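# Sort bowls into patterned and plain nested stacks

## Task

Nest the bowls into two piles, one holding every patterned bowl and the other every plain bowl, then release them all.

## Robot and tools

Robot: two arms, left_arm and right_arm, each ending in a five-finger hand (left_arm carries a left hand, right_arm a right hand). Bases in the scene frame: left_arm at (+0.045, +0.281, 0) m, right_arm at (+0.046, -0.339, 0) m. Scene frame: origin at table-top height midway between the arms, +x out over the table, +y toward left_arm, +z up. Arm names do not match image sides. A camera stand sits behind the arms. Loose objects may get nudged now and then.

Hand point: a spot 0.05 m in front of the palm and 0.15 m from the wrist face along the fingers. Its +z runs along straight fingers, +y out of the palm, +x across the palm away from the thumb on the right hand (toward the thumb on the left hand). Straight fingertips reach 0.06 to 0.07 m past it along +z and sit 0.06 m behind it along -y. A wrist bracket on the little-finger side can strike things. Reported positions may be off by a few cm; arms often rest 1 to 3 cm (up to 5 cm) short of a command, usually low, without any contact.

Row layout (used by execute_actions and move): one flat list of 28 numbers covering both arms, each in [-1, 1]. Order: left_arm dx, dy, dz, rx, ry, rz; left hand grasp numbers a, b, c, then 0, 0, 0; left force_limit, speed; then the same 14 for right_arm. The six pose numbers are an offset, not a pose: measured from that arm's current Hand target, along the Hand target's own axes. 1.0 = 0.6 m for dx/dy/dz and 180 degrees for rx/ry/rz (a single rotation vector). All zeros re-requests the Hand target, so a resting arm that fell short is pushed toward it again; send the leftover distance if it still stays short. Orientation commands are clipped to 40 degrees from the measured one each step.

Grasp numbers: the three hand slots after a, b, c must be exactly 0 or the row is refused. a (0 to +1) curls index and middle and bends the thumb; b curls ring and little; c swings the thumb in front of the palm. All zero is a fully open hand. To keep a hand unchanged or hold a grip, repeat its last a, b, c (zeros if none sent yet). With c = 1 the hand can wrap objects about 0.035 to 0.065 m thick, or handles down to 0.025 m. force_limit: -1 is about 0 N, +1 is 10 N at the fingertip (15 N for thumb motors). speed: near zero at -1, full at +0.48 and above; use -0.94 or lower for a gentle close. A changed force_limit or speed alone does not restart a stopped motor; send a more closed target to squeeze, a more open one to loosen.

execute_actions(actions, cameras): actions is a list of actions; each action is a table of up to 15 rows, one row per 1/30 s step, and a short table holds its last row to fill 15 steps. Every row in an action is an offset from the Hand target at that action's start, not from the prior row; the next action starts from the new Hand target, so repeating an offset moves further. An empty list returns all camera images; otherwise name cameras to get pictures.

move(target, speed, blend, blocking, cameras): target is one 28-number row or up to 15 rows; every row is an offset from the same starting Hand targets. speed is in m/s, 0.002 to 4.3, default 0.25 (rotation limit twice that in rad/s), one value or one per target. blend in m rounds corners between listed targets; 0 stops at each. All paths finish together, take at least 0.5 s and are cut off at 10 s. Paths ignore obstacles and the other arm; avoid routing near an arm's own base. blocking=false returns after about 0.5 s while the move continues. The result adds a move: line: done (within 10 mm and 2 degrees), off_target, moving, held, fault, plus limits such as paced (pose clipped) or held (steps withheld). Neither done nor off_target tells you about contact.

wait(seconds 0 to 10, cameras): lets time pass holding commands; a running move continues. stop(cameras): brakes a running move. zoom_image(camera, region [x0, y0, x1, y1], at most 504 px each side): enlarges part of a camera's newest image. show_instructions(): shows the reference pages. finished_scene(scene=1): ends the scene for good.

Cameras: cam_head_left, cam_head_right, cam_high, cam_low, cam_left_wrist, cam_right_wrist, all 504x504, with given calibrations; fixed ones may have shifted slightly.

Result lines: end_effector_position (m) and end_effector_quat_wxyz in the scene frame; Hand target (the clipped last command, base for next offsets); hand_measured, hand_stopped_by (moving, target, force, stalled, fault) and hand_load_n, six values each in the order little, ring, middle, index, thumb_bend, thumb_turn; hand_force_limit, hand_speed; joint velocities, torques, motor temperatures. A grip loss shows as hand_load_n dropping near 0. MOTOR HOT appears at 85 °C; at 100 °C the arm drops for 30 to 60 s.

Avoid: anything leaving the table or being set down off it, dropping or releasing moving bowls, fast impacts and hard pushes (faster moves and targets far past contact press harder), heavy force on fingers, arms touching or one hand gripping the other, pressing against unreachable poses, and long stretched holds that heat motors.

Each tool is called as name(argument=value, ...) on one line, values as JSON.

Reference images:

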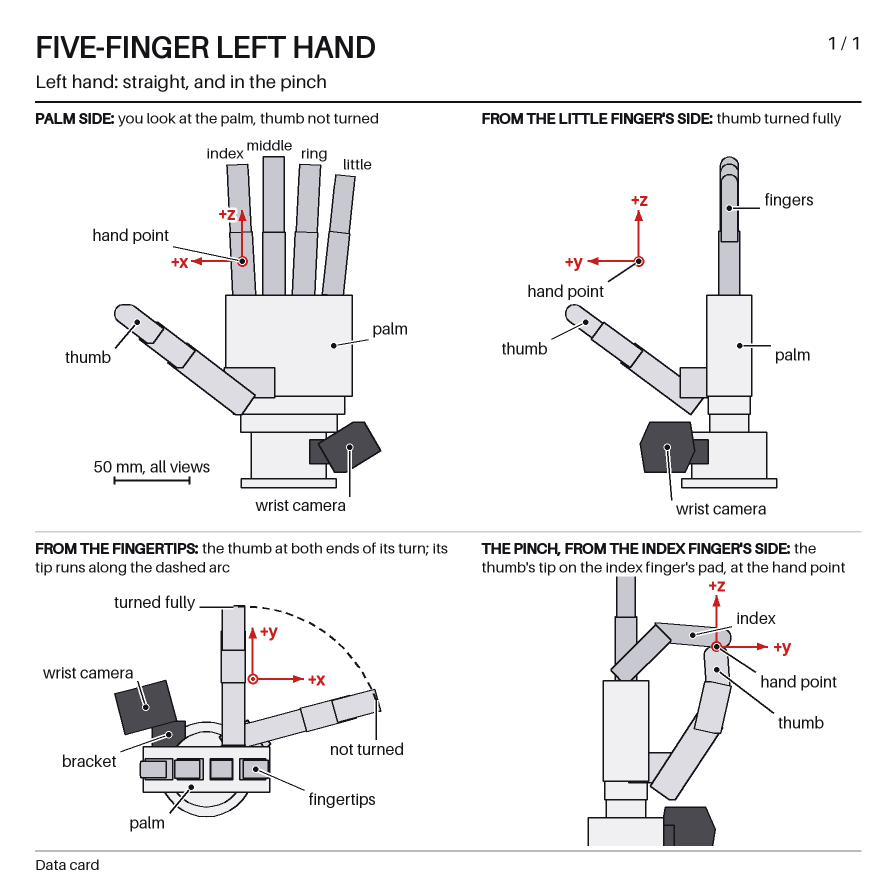

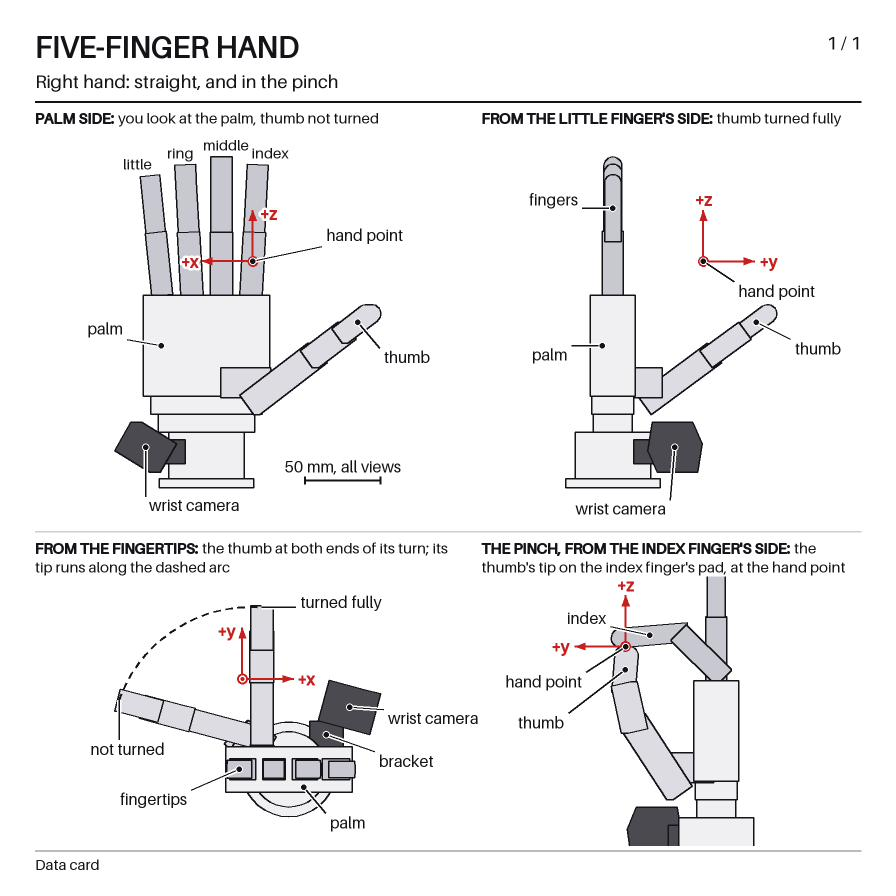

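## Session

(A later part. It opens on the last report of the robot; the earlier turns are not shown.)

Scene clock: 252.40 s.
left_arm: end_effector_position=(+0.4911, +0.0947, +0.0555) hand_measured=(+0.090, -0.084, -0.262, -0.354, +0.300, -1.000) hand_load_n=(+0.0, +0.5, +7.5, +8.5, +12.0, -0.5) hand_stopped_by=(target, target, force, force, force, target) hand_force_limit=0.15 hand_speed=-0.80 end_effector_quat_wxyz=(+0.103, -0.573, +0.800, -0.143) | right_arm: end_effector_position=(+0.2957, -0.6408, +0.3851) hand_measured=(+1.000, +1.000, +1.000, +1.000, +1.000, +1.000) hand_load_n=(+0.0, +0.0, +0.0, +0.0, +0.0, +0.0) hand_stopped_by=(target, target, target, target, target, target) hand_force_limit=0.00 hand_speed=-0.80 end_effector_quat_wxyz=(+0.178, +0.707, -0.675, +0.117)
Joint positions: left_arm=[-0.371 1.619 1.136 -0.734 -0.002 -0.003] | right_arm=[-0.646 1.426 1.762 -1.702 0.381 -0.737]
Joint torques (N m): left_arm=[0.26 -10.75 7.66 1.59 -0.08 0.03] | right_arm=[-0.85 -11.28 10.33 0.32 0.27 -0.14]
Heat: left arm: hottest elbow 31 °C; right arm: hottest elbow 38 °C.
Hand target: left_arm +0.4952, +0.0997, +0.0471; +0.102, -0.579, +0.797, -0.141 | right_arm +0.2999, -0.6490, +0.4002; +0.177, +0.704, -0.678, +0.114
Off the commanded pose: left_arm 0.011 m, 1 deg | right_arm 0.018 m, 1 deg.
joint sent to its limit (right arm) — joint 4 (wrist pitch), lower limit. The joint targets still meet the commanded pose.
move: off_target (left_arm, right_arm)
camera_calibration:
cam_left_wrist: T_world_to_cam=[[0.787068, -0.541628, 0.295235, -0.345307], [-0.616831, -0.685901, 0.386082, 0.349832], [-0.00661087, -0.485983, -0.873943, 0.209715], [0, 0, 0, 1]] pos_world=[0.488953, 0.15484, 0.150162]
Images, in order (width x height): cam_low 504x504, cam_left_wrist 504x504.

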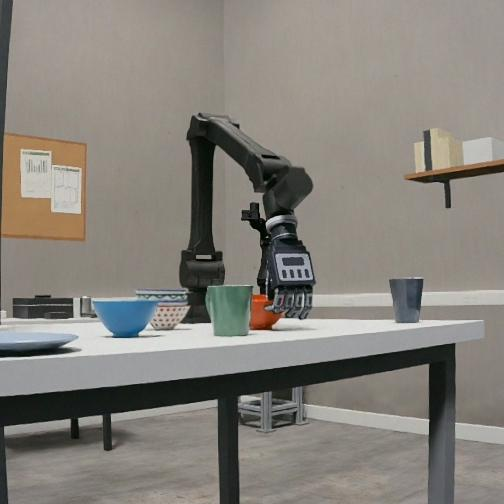

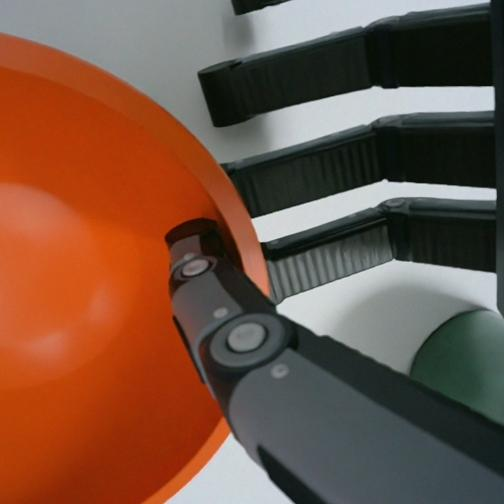

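move(target=[[0.0158, -0.079, -0.2018, 0, 0, 0, 0.9, 0.5, 1, 0, 0, 0, 0.15, -0.8, 0, 0, 0, 0, 0, 0, 0, 0, 0, 0, 0, 0, 0, -0.8], [0.0058, 0.1487, -0.2633, 0.0778, 0, 0, 1, 1, 1, 0, 0, 0, 0.15, -0.8, 0, 0, 0, 0, 0, 0, 0, 0, 0, 0, 0, 0, 0, -0.8]], speed=[0.12, 0.15], blend=[0.03, 0], cameras=["cam_left_wrist", "cam_low", "cam_high", "cam_head_right"])

zoom_image(camera="cam_low", region=[180, 210, 320, 350])

zoom_image(camera="cam_high", region=[230, 120, 380, 270])

zoom_image(camera="cam_head_right", region=[80, 280, 230, 430])

Scene clock: 258.63 s.
left_arm: end_effector_position=(+0.3590, +0.1409, +0.1593) hand_measured=(-0.900, -1.000, -0.262, -0.354, +0.302, -1.000) hand_load_n=(+0.0, +0.5, +8.0, +7.0, +13.5, +0.5) hand_stopped_by=(target, target, force, force, force, target) hand_force_limit=0.15 hand_speed=-0.80 end_effector_quat_wxyz=(+0.163, -0.564, +0.778, -0.224) | right_arm: end_effector_position=(+0.2957, -0.6408, +0.3851) hand_measured=(+1.000, +1.000, +1.000, +1.000, +1.000, +1.000) hand_load_n=(+0.0, +0.0, +0.0, +0.0, +0.0, +0.0) hand_stopped_by=(target, target, target, target, target, target) hand_force_limit=0.00 hand_speed=-0.80 end_effector_quat_wxyz=(+0.178, +0.707, -0.675, +0.117)
Joint positions: left_arm=[-0.371 1 0.822 -0.832 -0.008 -0.012] | right_arm=[-0.646 1.426 1.762 -1.702 0.381 -0.737]
Joint torques (N m): left_arm=[-0.97 -5.25 9.05 1.99 -0.17 0.02] | right_arm=[-0.85 -11.28 10.33 0.32 0.27 -0.14]
Heat: left arm: hottest elbow 31 °C; right arm: hottest elbow 39 °C.
Hand target: left_arm +0.3629, +0.1391, +0.1649; +0.172, -0.562, +0.774, -0.237 | right_arm +0.2999, -0.6490, +0.4002; +0.177, +0.704, -0.678, +0.114
Off the commanded pose: left_arm 0.007 m, 2 deg | right_arm 0.018 m, 1 deg.
joint sent to its limit (right arm) — joint 4 (wrist pitch), lower limit. The joint targets still meet the commanded pose.
move: off_target (right_arm)
camera_calibration:
cam_left_wrist: T_world_to_cam=[[0.715924, -0.507917, 0.479034, -0.255488], [-0.677815, -0.670136, 0.302464, 0.29291], [0.167391, -0.541237, -0.82404, 0.259402], [0, 0, 0, 1]] pos_world=[0.338027, 0.206921, 0.247551]
Images, in order (width x height): cam_head_right 504x504, cam_high 504x504, cam_low 504x504, cam_left_wrist 504x504.

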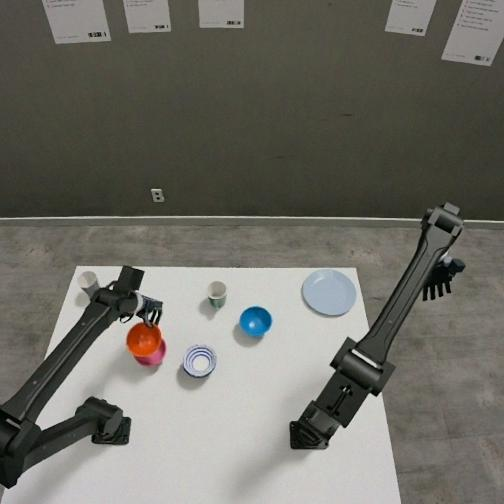

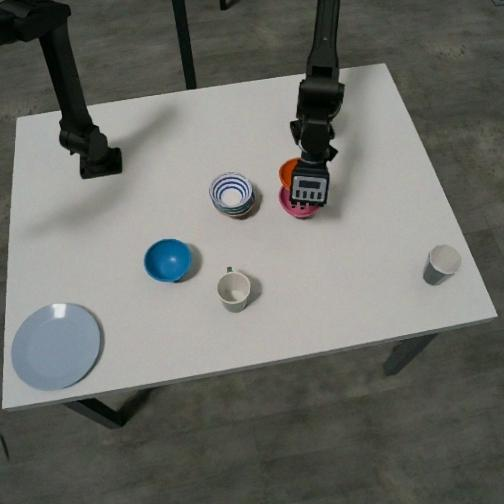

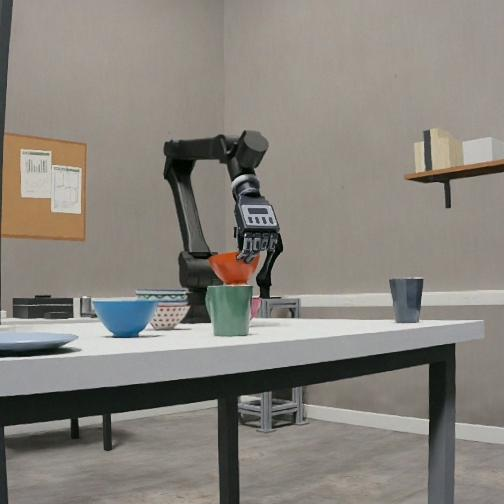

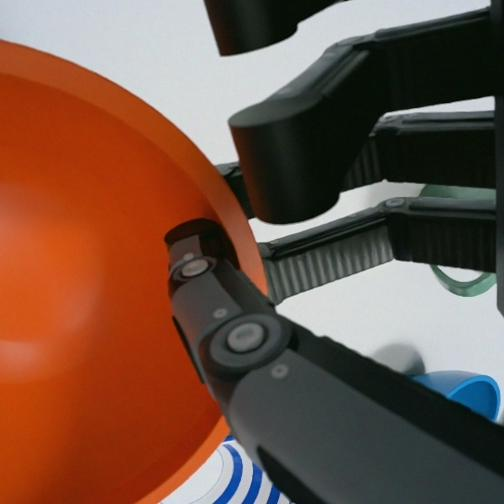

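Scaled by 3.600 from the camera's 504x504 image, which has a finer 720x720 frame.

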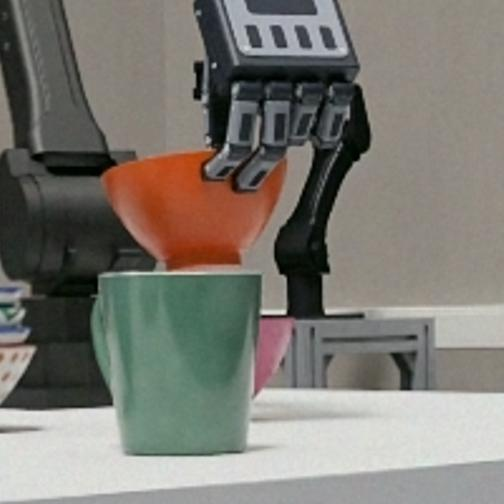

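Scaled by 3.360 from the camera's 504x504 image, which has a finer 720x720 frame.

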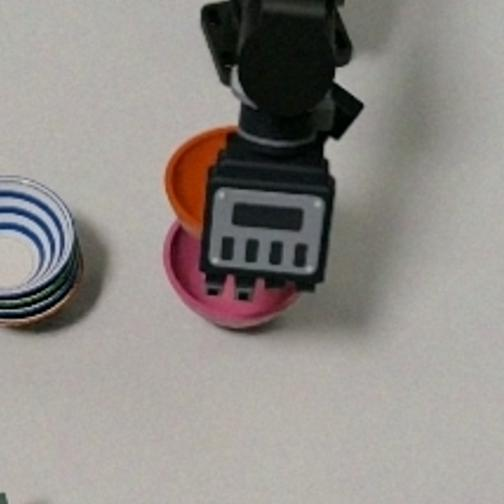

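Scaled by 3.360 from the camera's 504x504 image, which has a finer 720x720 frame.

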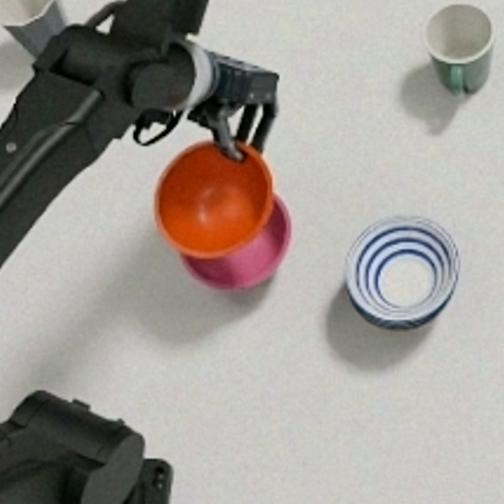

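move(target=[-0.0133, 0.0598, 0.086, 0.0083, 0, 0, 1, 1, 1, 0, 0, 0, 0.15, -0.8, 0, 0, 0, 0, 0, 0, 0, 0, 0, 0, 0, 0, 0, -0.8], speed=0.08, cameras=["cam_left_wrist", "cam_low", "cam_high", "cam_head_right"])

zoom_image(camera="cam_low", region=[180, 210, 320, 350])

zoom_image(camera="cam_high", region=[230, 120, 380, 270])

zoom_image(camera="cam_head_right", region=[100, 300, 200, 400])

Scene clock: 262.90 s.
left_arm: end_effector_position=(+0.3589, +0.1441, +0.1050) hand_measured=(-0.900, -1.000, -0.262, -0.354, +0.302, -1.000) hand_load_n=(+0.0, +0.0, +7.5, +7.0, +13.5, +0.5) hand_stopped_by=(target, target, force, force, force, target) hand_force_limit=0.15 hand_speed=-0.80 end_effector_quat_wxyz=(+0.176, -0.559, +0.772, -0.246) | right_arm: end_effector_position=(+0.2957, -0.6408, +0.3851) hand_measured=(+1.000, +1.000, +1.000, +1.000, +1.000, +1.000) hand_load_n=(+0.0, -0.5, +0.0, +0.0, +0.0, +0.0) hand_stopped_by=(target, target, target, target, target, target) hand_force_limit=0.00 hand_speed=-0.80 end_effector_quat_wxyz=(+0.178, +0.707, -0.675, +0.117)
Joint positions: left_arm=[-0.357 1.004 0.663 -0.616 0.004 0] | right_arm=[-0.646 1.426 1.762 -1.702 0.381 -0.737]
Joint torques (N m): left_arm=[0.21 -2.96 8.73 2.21 -0.02 0.13] | right_arm=[-0.91 -11.22 10.35 0.31 0.27 -0.14]
Heat: left arm: hottest elbow 31 °C; right arm: hottest elbow 39 °C.
Hand target: left_arm +0.3646, +0.1469, +0.1022; +0.179, -0.560, +0.770, -0.247 | right_arm +0.2999, -0.6490, +0.4002; +0.177, +0.704, -0.678, +0.114
Off the commanded pose: left_arm 0.007 m, 0 deg | right_arm 0.018 m, 1 deg.
joint sent to its limit (right arm) — joint 4 (wrist pitch), lower limit. The joint targets still meet the commanded pose.
move: off_target (right_arm)
camera_calibration:
cam_left_wrist: T_world_to_cam=[[0.689998, -0.500291, 0.523079, -0.224193], [-0.694171, -0.66208, 0.282449, 0.318233], [0.205013, -0.557996, -0.804121, 0.203188], [0, 0, 0, 1]] pos_world=[0.333945, 0.211912, 0.190773]
Images, in order (width x height): cam_head_right 504x504, cam_high 504x504, cam_low 504x504, cam_left_wrist 504x504.

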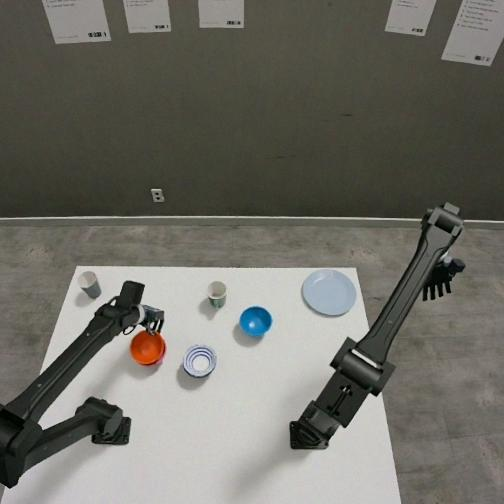

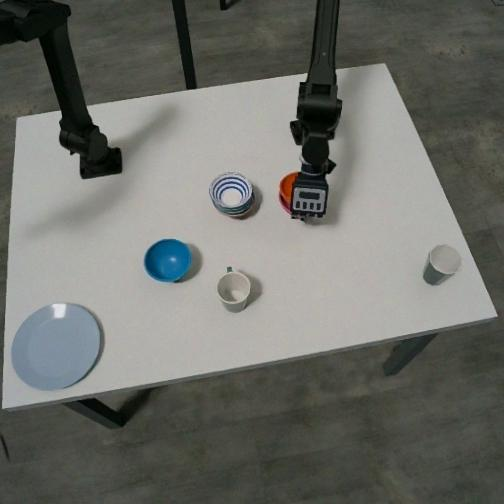

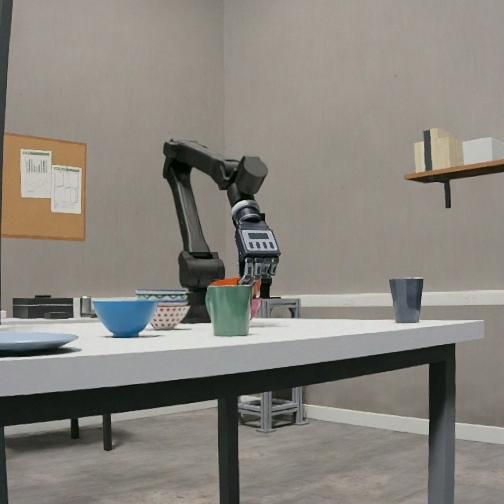

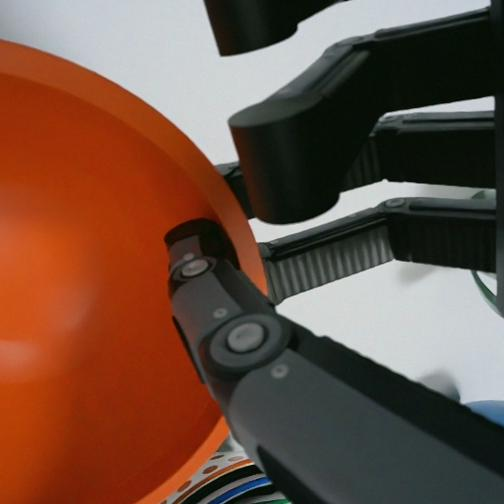

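Scaled by 3.600 from the camera's 504x504 image, which has a finer 720x720 frame.

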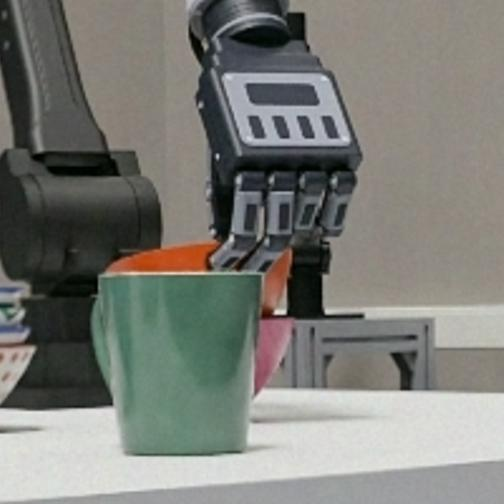

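Scaled by 3.360 from the camera's 504x504 image, which has a finer 720x720 frame.

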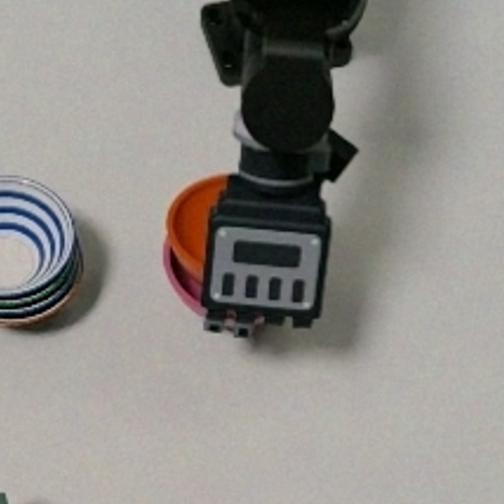

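Scaled by 5.040 from the camera's 504x504 image, which has a finer 720x720 frame.

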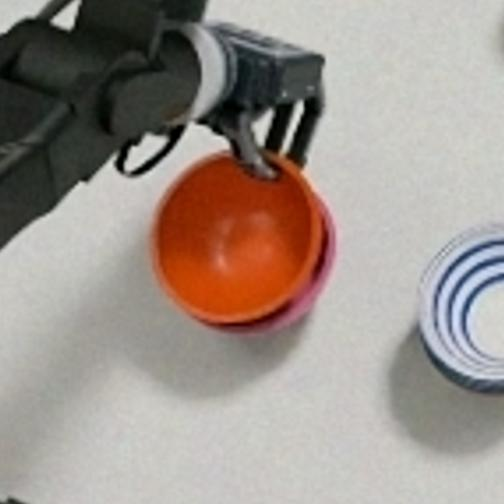

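zoom_image(camera="cam_low", region=[200, 250, 270, 320])

zoom_image(camera="cam_head_left", region=[0, 0, 504, 504])

Scaled by 7.200 from the camera's 504x504 image, which has a finer 720x720 frame.

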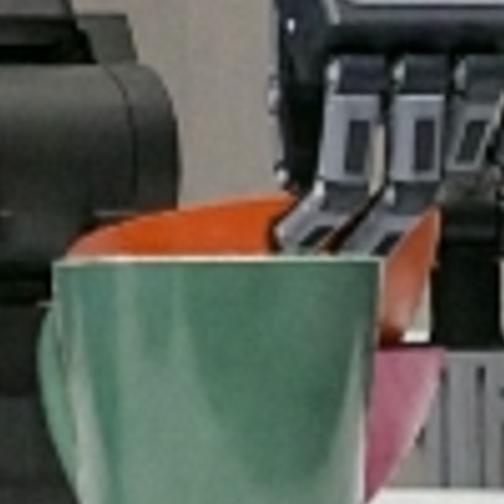

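This scene's latest camera images include none from cam_head_left. They are from: cam_head_right, cam_high, cam_low, cam_left_wrist. cam_head_left's image comes with the result of a call that names it in "cameras".

move(target=[-0.005, 0.0078, 0.0231, 0, 0, 0, 1, 1, 1, 0, 0, 0, 0.15, -0.8, 0, 0, 0, 0, 0, 0, 0, 0, 0, 0, 0, 0, 0, -0.8], speed=0.05, cameras=["cam_left_wrist", "cam_low", "cam_high", "cam_head_right", "cam_head_left"])

zoom_image(camera="cam_low", region=[200, 250, 270, 320])

zoom_image(camera="cam_head_left", region=[100, 310, 200, 410])

zoom_image(camera="cam_head_right", region=[100, 300, 200, 400])

Scene clock: 264.93 s.
left_arm: end_effector_position=(+0.3639, +0.1453, +0.0910) hand_measured=(-0.900, -1.000, -0.262, -0.354, +0.302, -1.000) hand_load_n=(+0.0, +0.0, +7.5, +7.5, +13.5, +0.5) hand_stopped_by=(target, target, force, force, force, target) hand_force_limit=0.15 hand_speed=-0.80 end_effector_quat_wxyz=(+0.176, -0.559, +0.772, -0.246) | right_arm: end_effector_position=(+0.2957, -0.6408, +0.3851) hand_measured=(+1.000, +1.000, +1.000, +1.000, +1.000, +1.000) hand_load_n=(+0.0, +0.0, +0.0, +0.0, +0.0, +0.0) hand_stopped_by=(target, target, target, target, target, target) hand_force_limit=0.00 hand_speed=-0.80 end_effector_quat_wxyz=(+0.178, +0.707, -0.675, +0.117)
Joint positions: left_arm=[-0.347 1.036 0.644 -0.565 0.01 0.008] | right_arm=[-0.646 1.426 1.762 -1.702 0.381 -0.737]
Joint torques (N m): left_arm=[0.32 -3.14 8.55 2.17 -0.02 0.15] | right_arm=[-0.79 -11.28 10.33 0.32 0.27 -0.14]
Heat: left arm: hottest elbow 31 °C; right arm: hottest elbow 39 °C.
Hand target: left_arm +0.3696, +0.1485, +0.0882; +0.179, -0.560, +0.771, -0.247 | right_arm +0.2999, -0.6490, +0.4002; +0.177, +0.704, -0.678, +0.114
Off the commanded pose: left_arm 0.007 m, 0 deg | right_arm 0.018 m, 1 deg.
joint sent to its limit (right arm) — joint 4 (wrist pitch), lower limit. The joint targets still meet the commanded pose.
move: off_target (right_arm)
camera_calibration:
cam_left_wrist: T_world_to_cam=[[0.690395, -0.499911, 0.522918, -0.219925], [-0.693865, -0.662122, 0.283101, 0.326379], [0.204711, -0.558286, -0.803996, 0.191752], [0, 0, 0, 1]] pos_world=[0.339044, 0.213212, 0.176773]
Images, in order (width x height): cam_head_left 504x504, cam_head_right 504x504, cam_high 504x504, cam_low 504x504, cam_left_wrist 504x504.

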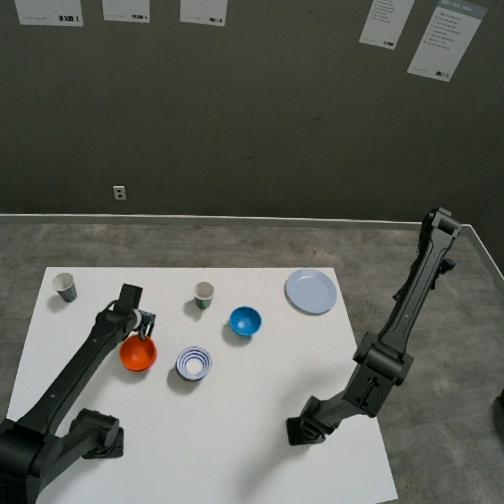

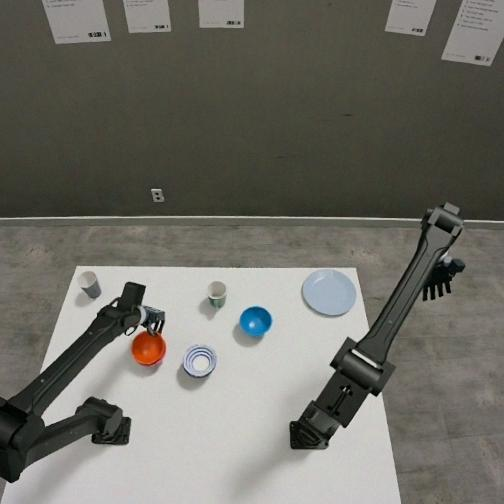

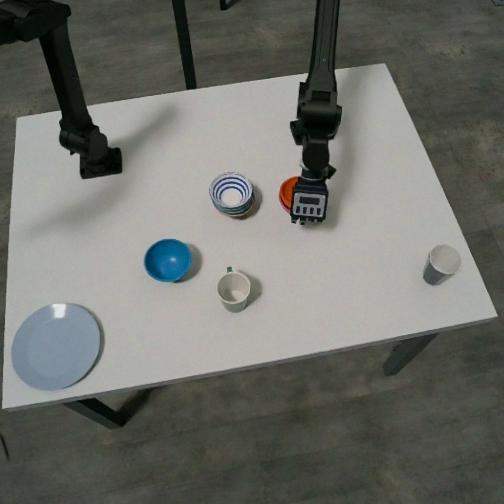

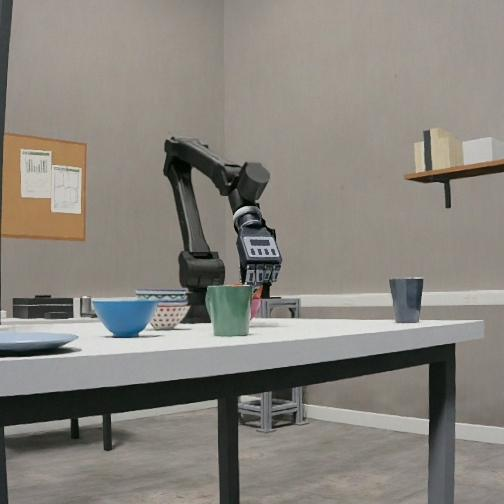

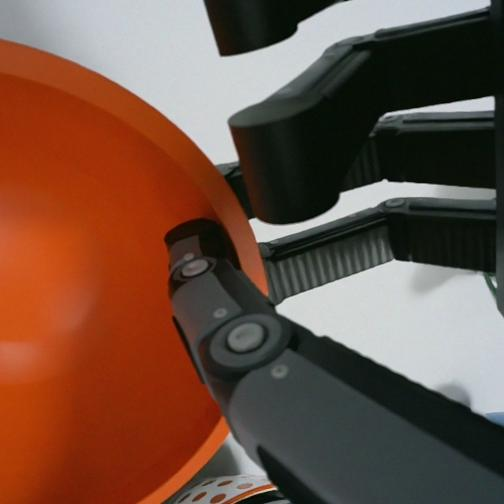

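Scaled by 7.200 from the camera's 504x504 image, which has a finer 720x720 frame.

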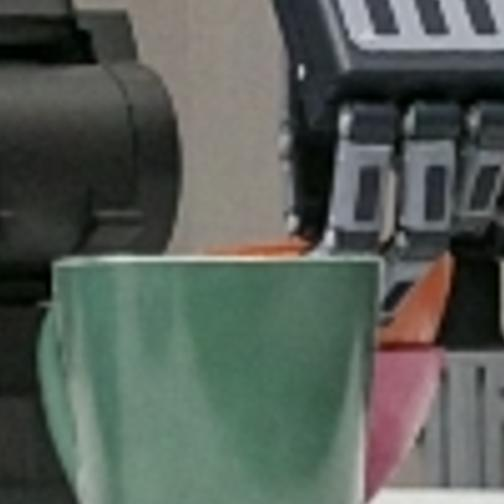

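Scaled by 5.040 from the camera's 504x504 image, which has a finer 720x720 frame.

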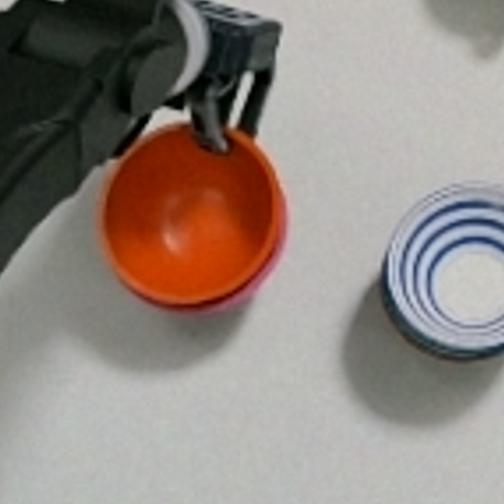

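Scaled by 5.040 from the camera's 504x504 image, which has a finer 720x720 frame.

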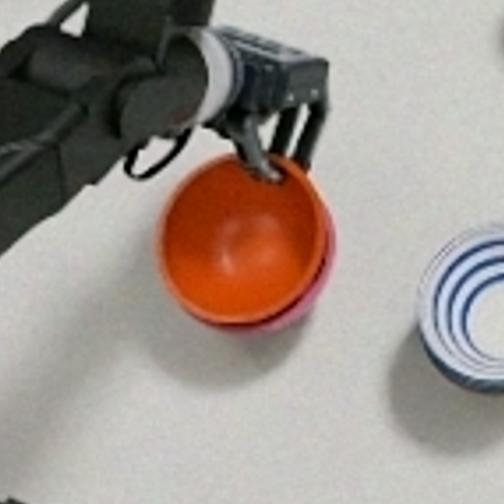

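move(target=[0, 0, 0, 0, 0, 0, 0.7, 1, 0.9, 0, 0, 0, 0.1, -0.85, 0, 0, 0, 0, 0, 0, 0, 0, 0, 0, 0, 0, 0, -0.8], speed=0.05, cameras=["cam_left_wrist", "cam_low", "cam_head_right"])

zoom_image(camera="cam_low", region=[200, 250, 270, 320])

zoom_image(camera="cam_head_right", region=[100, 300, 200, 400])

Scene clock: 266.87 s.
left_arm: end_effector_position=(+0.3646, +0.1452, +0.0913) hand_measured=(-0.930, -1.000, -0.262, -0.200, +0.460, -0.800) hand_load_n=(+0.5, +0.0, +0.5, +0.0, +0.0, +0.0) hand_stopped_by=(target, target, force, target, target, target) hand_force_limit=0.10 hand_speed=-0.85 end_effector_quat_wxyz=(+0.176, -0.558, +0.772, -0.247) | right_arm: end_effector_position=(+0.2957, -0.6408, +0.3851) hand_measured=(+1.000, +1.000, +1.000, +1.000, +1.000, +1.000) hand_load_n=(+0.0, +0.0, +0.0, +0.0, +0.0, +0.0) hand_stopped_by=(target, target, target, target, target, target) hand_force_limit=0.00 hand_speed=-0.80 end_effector_quat_wxyz=(+0.178, +0.707, -0.675, +0.117)
Joint positions: left_arm=[-0.347 1.036 0.644 -0.562 0.01 0.009] | right_arm=[-0.646 1.426 1.762 -1.702 0.381 -0.737]
Joint torques (N m): left_arm=[0.26 -3.37 8.58 2.02 -0.01 0.11] | right_arm=[-0.91 -11.34 10.36 0.29 0.27 -0.14]
Heat: left arm: hottest elbow 31 °C; right arm: hottest elbow 39 °C.
Hand target: left_arm +0.3695, +0.1484, +0.0882; +0.179, -0.560, +0.770, -0.247 | right_arm +0.2999, -0.6490, +0.4002; +0.177, +0.704, -0.678, +0.114
Off the commanded pose: left_arm 0.007 m, 0 deg | right_arm 0.018 m, 1 deg.
joint sent to its limit (right arm) — joint 4 (wrist pitch), lower limit. The joint targets still meet the commanded pose.
move: off_target (right_arm)
camera_calibration:
cam_left_wrist: T_world_to_cam=[[0.688622, -0.50015, 0.525024, -0.220147], [-0.695122, -0.66143, 0.28163, 0.327142], [0.206409, -0.558893, -0.80314, 0.191156], [0, 0, 0, 1]] pos_world=[0.339545, 0.213111, 0.176974]
Images, in order (width x height): cam_head_right 504x504, cam_low 504x504, cam_left_wrist 504x504.

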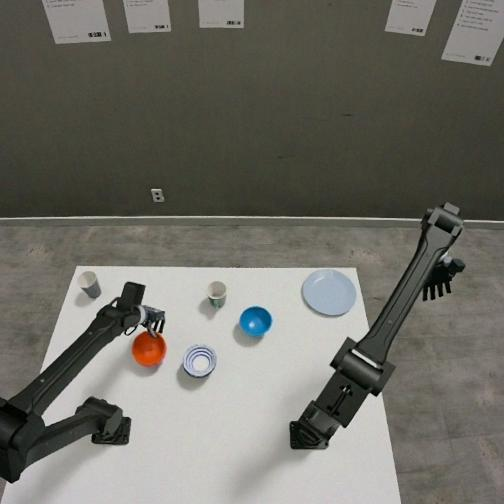

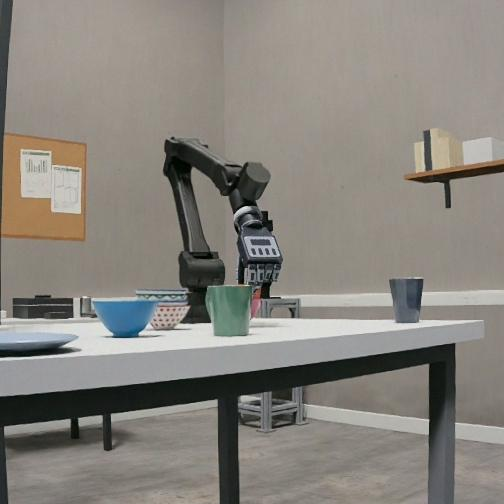

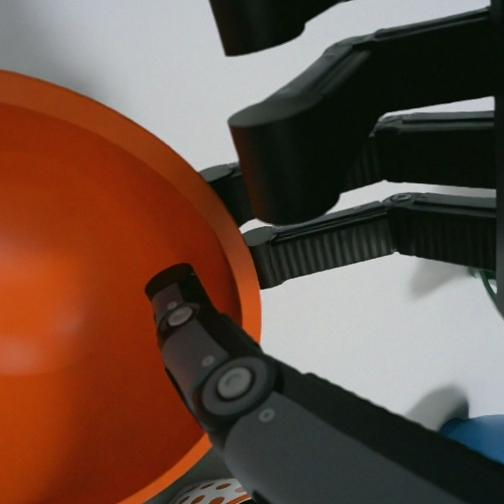

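Scaled by 7.200 from the camera's 504x504 image, which has a finer 720x720 frame.

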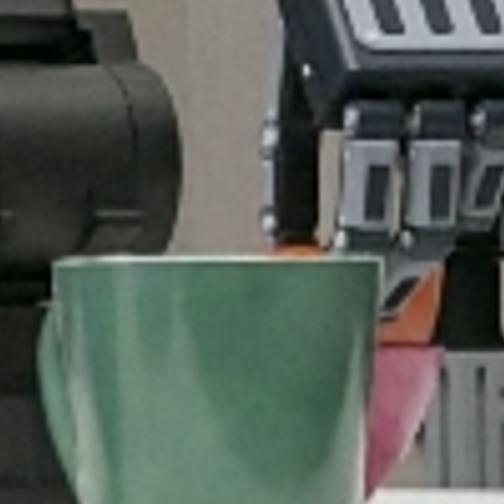

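Scaled by 5.040 from the camera's 504x504 image, which has a finer 720x720 frame.

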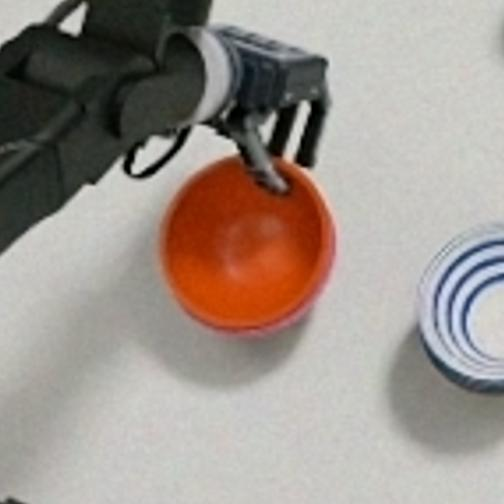

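move(target=[0, 0, 0, 0, 0, 0, 0.4, 1, 0.9, 0, 0, 0, 0.1, -0.88, 0, 0, 0, 0, 0, 0, 0, 0, 0, 0, 0, 0, 0, -0.8], speed=0.05, cameras=["cam_left_wrist", "cam_low", "cam_head_right"])

zoom_image(camera="cam_low", region=[200, 250, 270, 320])

zoom_image(camera="cam_head_right", region=[100, 300, 200, 400])

Scene clock: 269.43 s.
left_arm: end_effector_position=(+0.3646, +0.1452, +0.0913) hand_measured=(-0.960, -0.960, +0.086, +0.400, +0.686, -0.800) hand_load_n=(+0.0, +0.0, +0.0, +0.0, +0.0, +0.0) hand_stopped_by=(target, target, target, target, target, target) hand_force_limit=0.10 hand_speed=-0.88 end_effector_quat_wxyz=(+0.176, -0.558, +0.772, -0.247) | right_arm: end_effector_position=(+0.2957, -0.6408, +0.3851) hand_measured=(+1.000, +1.000, +1.000, +1.000, +1.000, +1.000) hand_load_n=(+0.0, +0.0, +0.0, +0.0, +0.0, +0.0) hand_stopped_by=(target, target, target, target, target, target) hand_force_limit=0.00 hand_speed=-0.80 end_effector_quat_wxyz=(+0.178, +0.707, -0.675, +0.117)
Joint positions: left_arm=[-0.347 1.036 0.644 -0.562 0.01 0.009] | right_arm=[-0.646 1.426 1.762 -1.702 0.381 -0.737]
Joint torques (N m): left_arm=[0.32 -3.31 8.59 2.02 -0.02 0.12] | right_arm=[-0.91 -11.28 10.33 0.31 0.27 -0.14]
Heat: left arm: hottest elbow 31 °C; right arm: hottest elbow 39 °C.
Hand target: left_arm +0.3695, +0.1484, +0.0882; +0.179, -0.560, +0.770, -0.247 | right_arm +0.2999, -0.6490, +0.4002; +0.177, +0.704, -0.678, +0.114
Off the commanded pose: left_arm 0.007 m, 0 deg | right_arm 0.018 m, 1 deg.
joint sent to its limit (right arm) — joint 4 (wrist pitch), lower limit. The joint targets still meet the commanded pose.
move: off_target (right_arm)
camera_calibration:
cam_left_wrist: T_world_to_cam=[[0.688622, -0.50015, 0.525024, -0.220147], [-0.695122, -0.66143, 0.28163, 0.327142], [0.206409, -0.558893, -0.80314, 0.191156], [0, 0, 0, 1]] pos_world=[0.339545, 0.213111, 0.176974]
Images, in order (width x height): cam_head_right 504x504, cam_low 504x504, cam_left_wrist 504x504.

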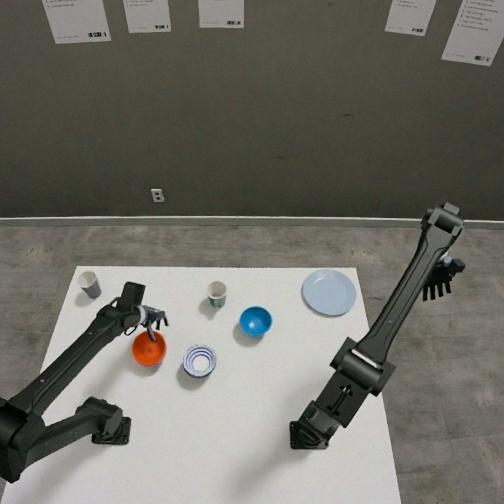

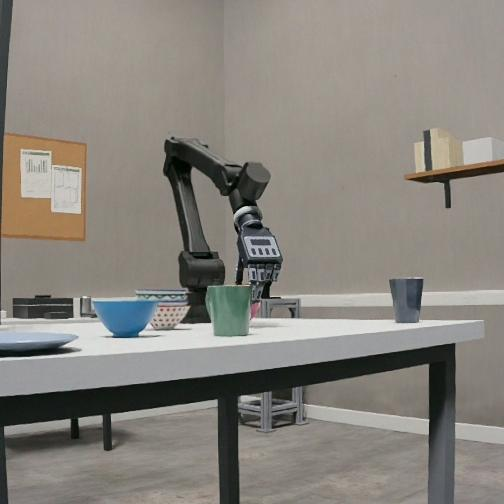

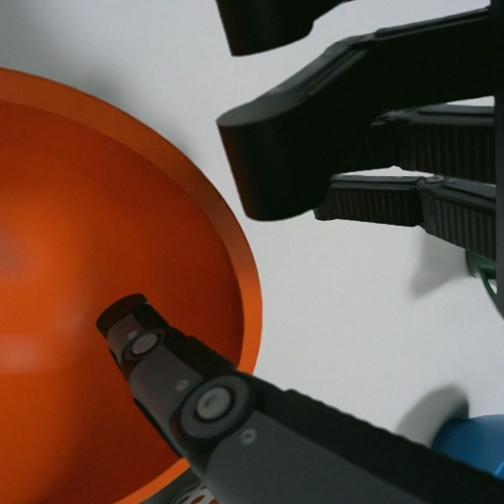

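Scaled by 7.200 from the camera's 504x504 image, which has a finer 720x720 frame.

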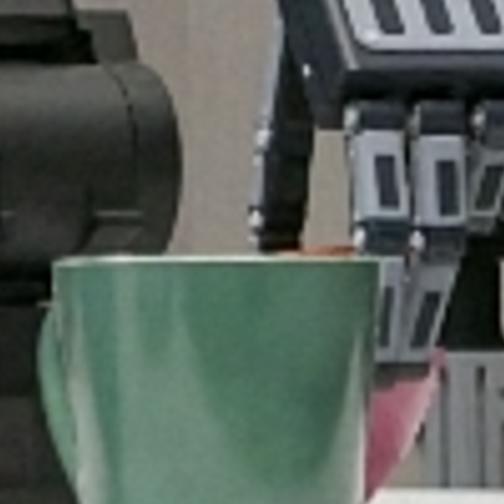

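Scaled by 5.040 from the camera's 504x504 image, which has a finer 720x720 frame.

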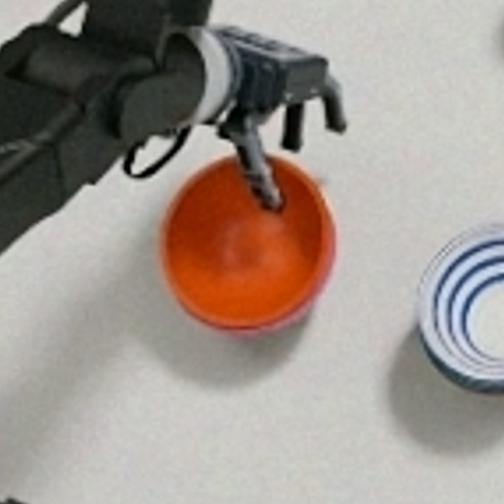

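move(target=[[0, -0.1307, -0.1115, 0, 0, 0, 0.4, 1, 0.9, 0, 0, 0, 0.1, -0.88, 0, 0, 0, 0, 0, 0, 0, 0, 0, 0, 0, 0, 0, -0.8], [0.0175, -0.059, -0.1255, -0.1972, 0, 0, 0.5, 0.5, 1, 0, 0, 0, 0.1, -0.3, 0, 0, 0, 0, 0, 0, 0, 0, 0, 0, 0, 0, 0, -0.8]], speed=[0.1, 0.2], blend=[0.02, 0], cameras=["cam_left_wrist", "cam_low", "cam_high", "cam_head_right", "cam_head_left"])

zoom_image(camera="cam_low", region=[200, 250, 270, 320])

zoom_image(camera="cam_head_right", region=[100, 300, 200, 400])

zoom_image(camera="cam_high", region=[230, 120, 380, 270])

Scene clock: 274.67 s.
left_arm: end_effector_position=(+0.3390, +0.1522, +0.1583) hand_measured=(+0.050, -0.024, +0.026, +0.100, +0.426, -1.000) hand_load_n=(+0.5, +0.0, +0.0, +0.0, +0.0, +0.0) hand_stopped_by=(target, target, target, target, target, target) hand_force_limit=0.10 hand_speed=-0.30 end_effector_quat_wxyz=(-0.007, -0.590, +0.807, +0.009) | right_arm: end_effector_position=(+0.2957, -0.6408, +0.3851) hand_measured=(+1.000, +1.000, +1.000, +1.000, +1.000, +1.000) hand_load_n=(+0.0, +0.0, +0.0, +0.0, +0.0, +0.0) hand_stopped_by=(target, target, target, target, target, target) hand_force_limit=0.00 hand_speed=-0.80 end_effector_quat_wxyz=(+0.178, +0.707, -0.675, +0.117)
Joint positions: left_arm=[-0.353 1.374 1.136 -1.355 0.001 -0.004] | right_arm=[-0.646 1.426 1.762 -1.702 0.381 -0.737]
Joint torques (N m): left_arm=[-1.96 -7.47 12.62 -0.06 -0.15 -0.03] | right_arm=[-0.91 -11.34 10.33 0.31 0.28 -0.14]
Heat: left arm: hottest elbow 31 °C; right arm: hottest elbow 39 °C.
Hand target: left_arm +0.3520, +0.1432, +0.1700; +0.000, -0.588, +0.809, +0.000 | right_arm +0.2999, -0.6490, +0.4002; +0.177, +0.704, -0.678, +0.114
Off the commanded pose: left_arm 0.020 m, 1 deg | right_arm 0.018 m, 1 deg.
joint sent to its limit (right arm) — joint 4 (wrist pitch), lower limit. The joint targets still meet the commanded pose.
move: off_target (left_arm, right_arm); target 2's new numbers were sent with left_arm's hand 0.020 m and 1 deg from that target
camera_calibration:
cam_left_wrist: T_world_to_cam=[[0.839208, -0.540194, -0.062614, -0.186054], [-0.444079, -0.747202, 0.494452, 0.189422], [-0.313885, -0.387142, -0.866947, 0.414513], [0, 0, 0, 1]] pos_world=[0.370366, 0.201507, 0.254051]
Images, in order (width x height): cam_head_left 504x504, cam_head_right 504x504, cam_high 504x504, cam_low 504x504, cam_left_wrist 504x504.

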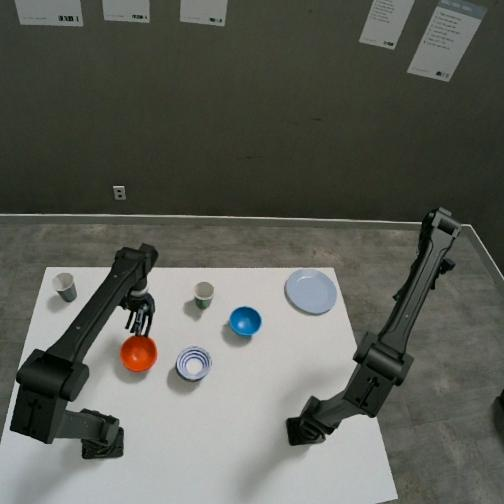

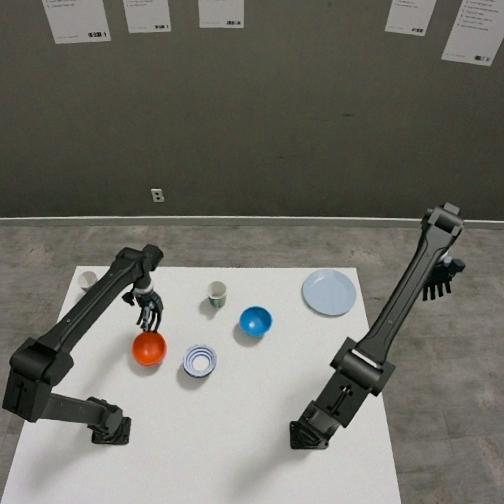

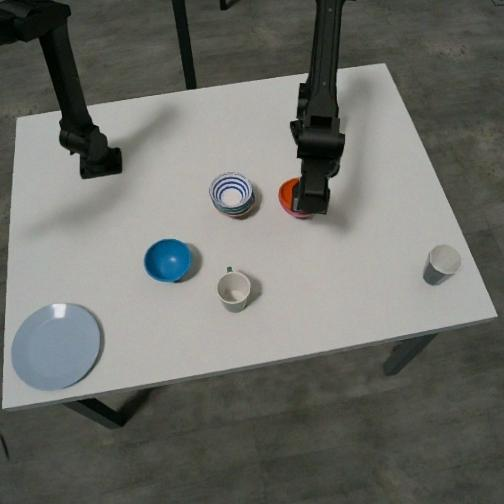

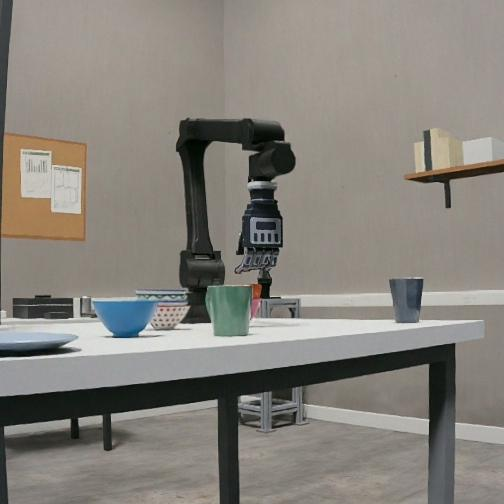

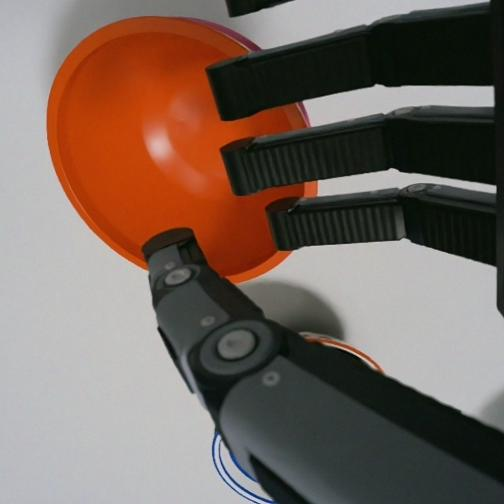

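Scaled by 7.200 from the camera's 504x504 image, which has a finer 720x720 frame.

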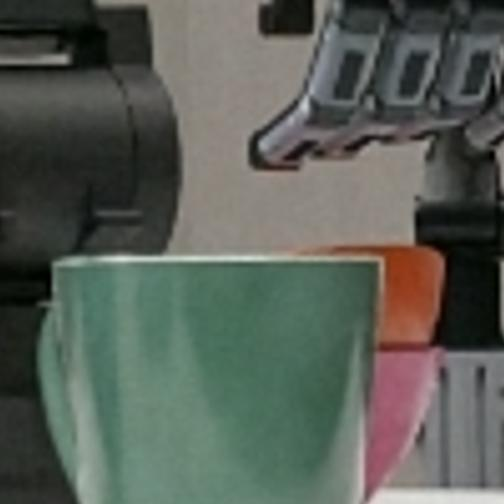

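Scaled by 5.040 from the camera's 504x504 image, which has a finer 720x720 frame.

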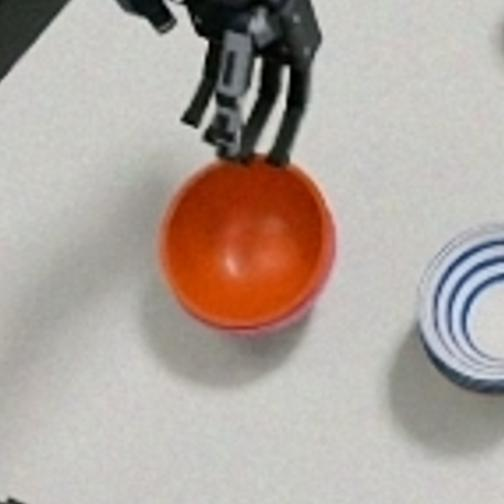

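Scaled by 3.360 from the camera's 504x504 image, which has a finer 720x720 frame.

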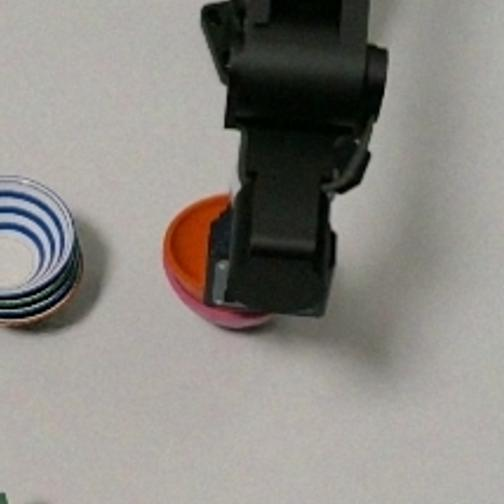

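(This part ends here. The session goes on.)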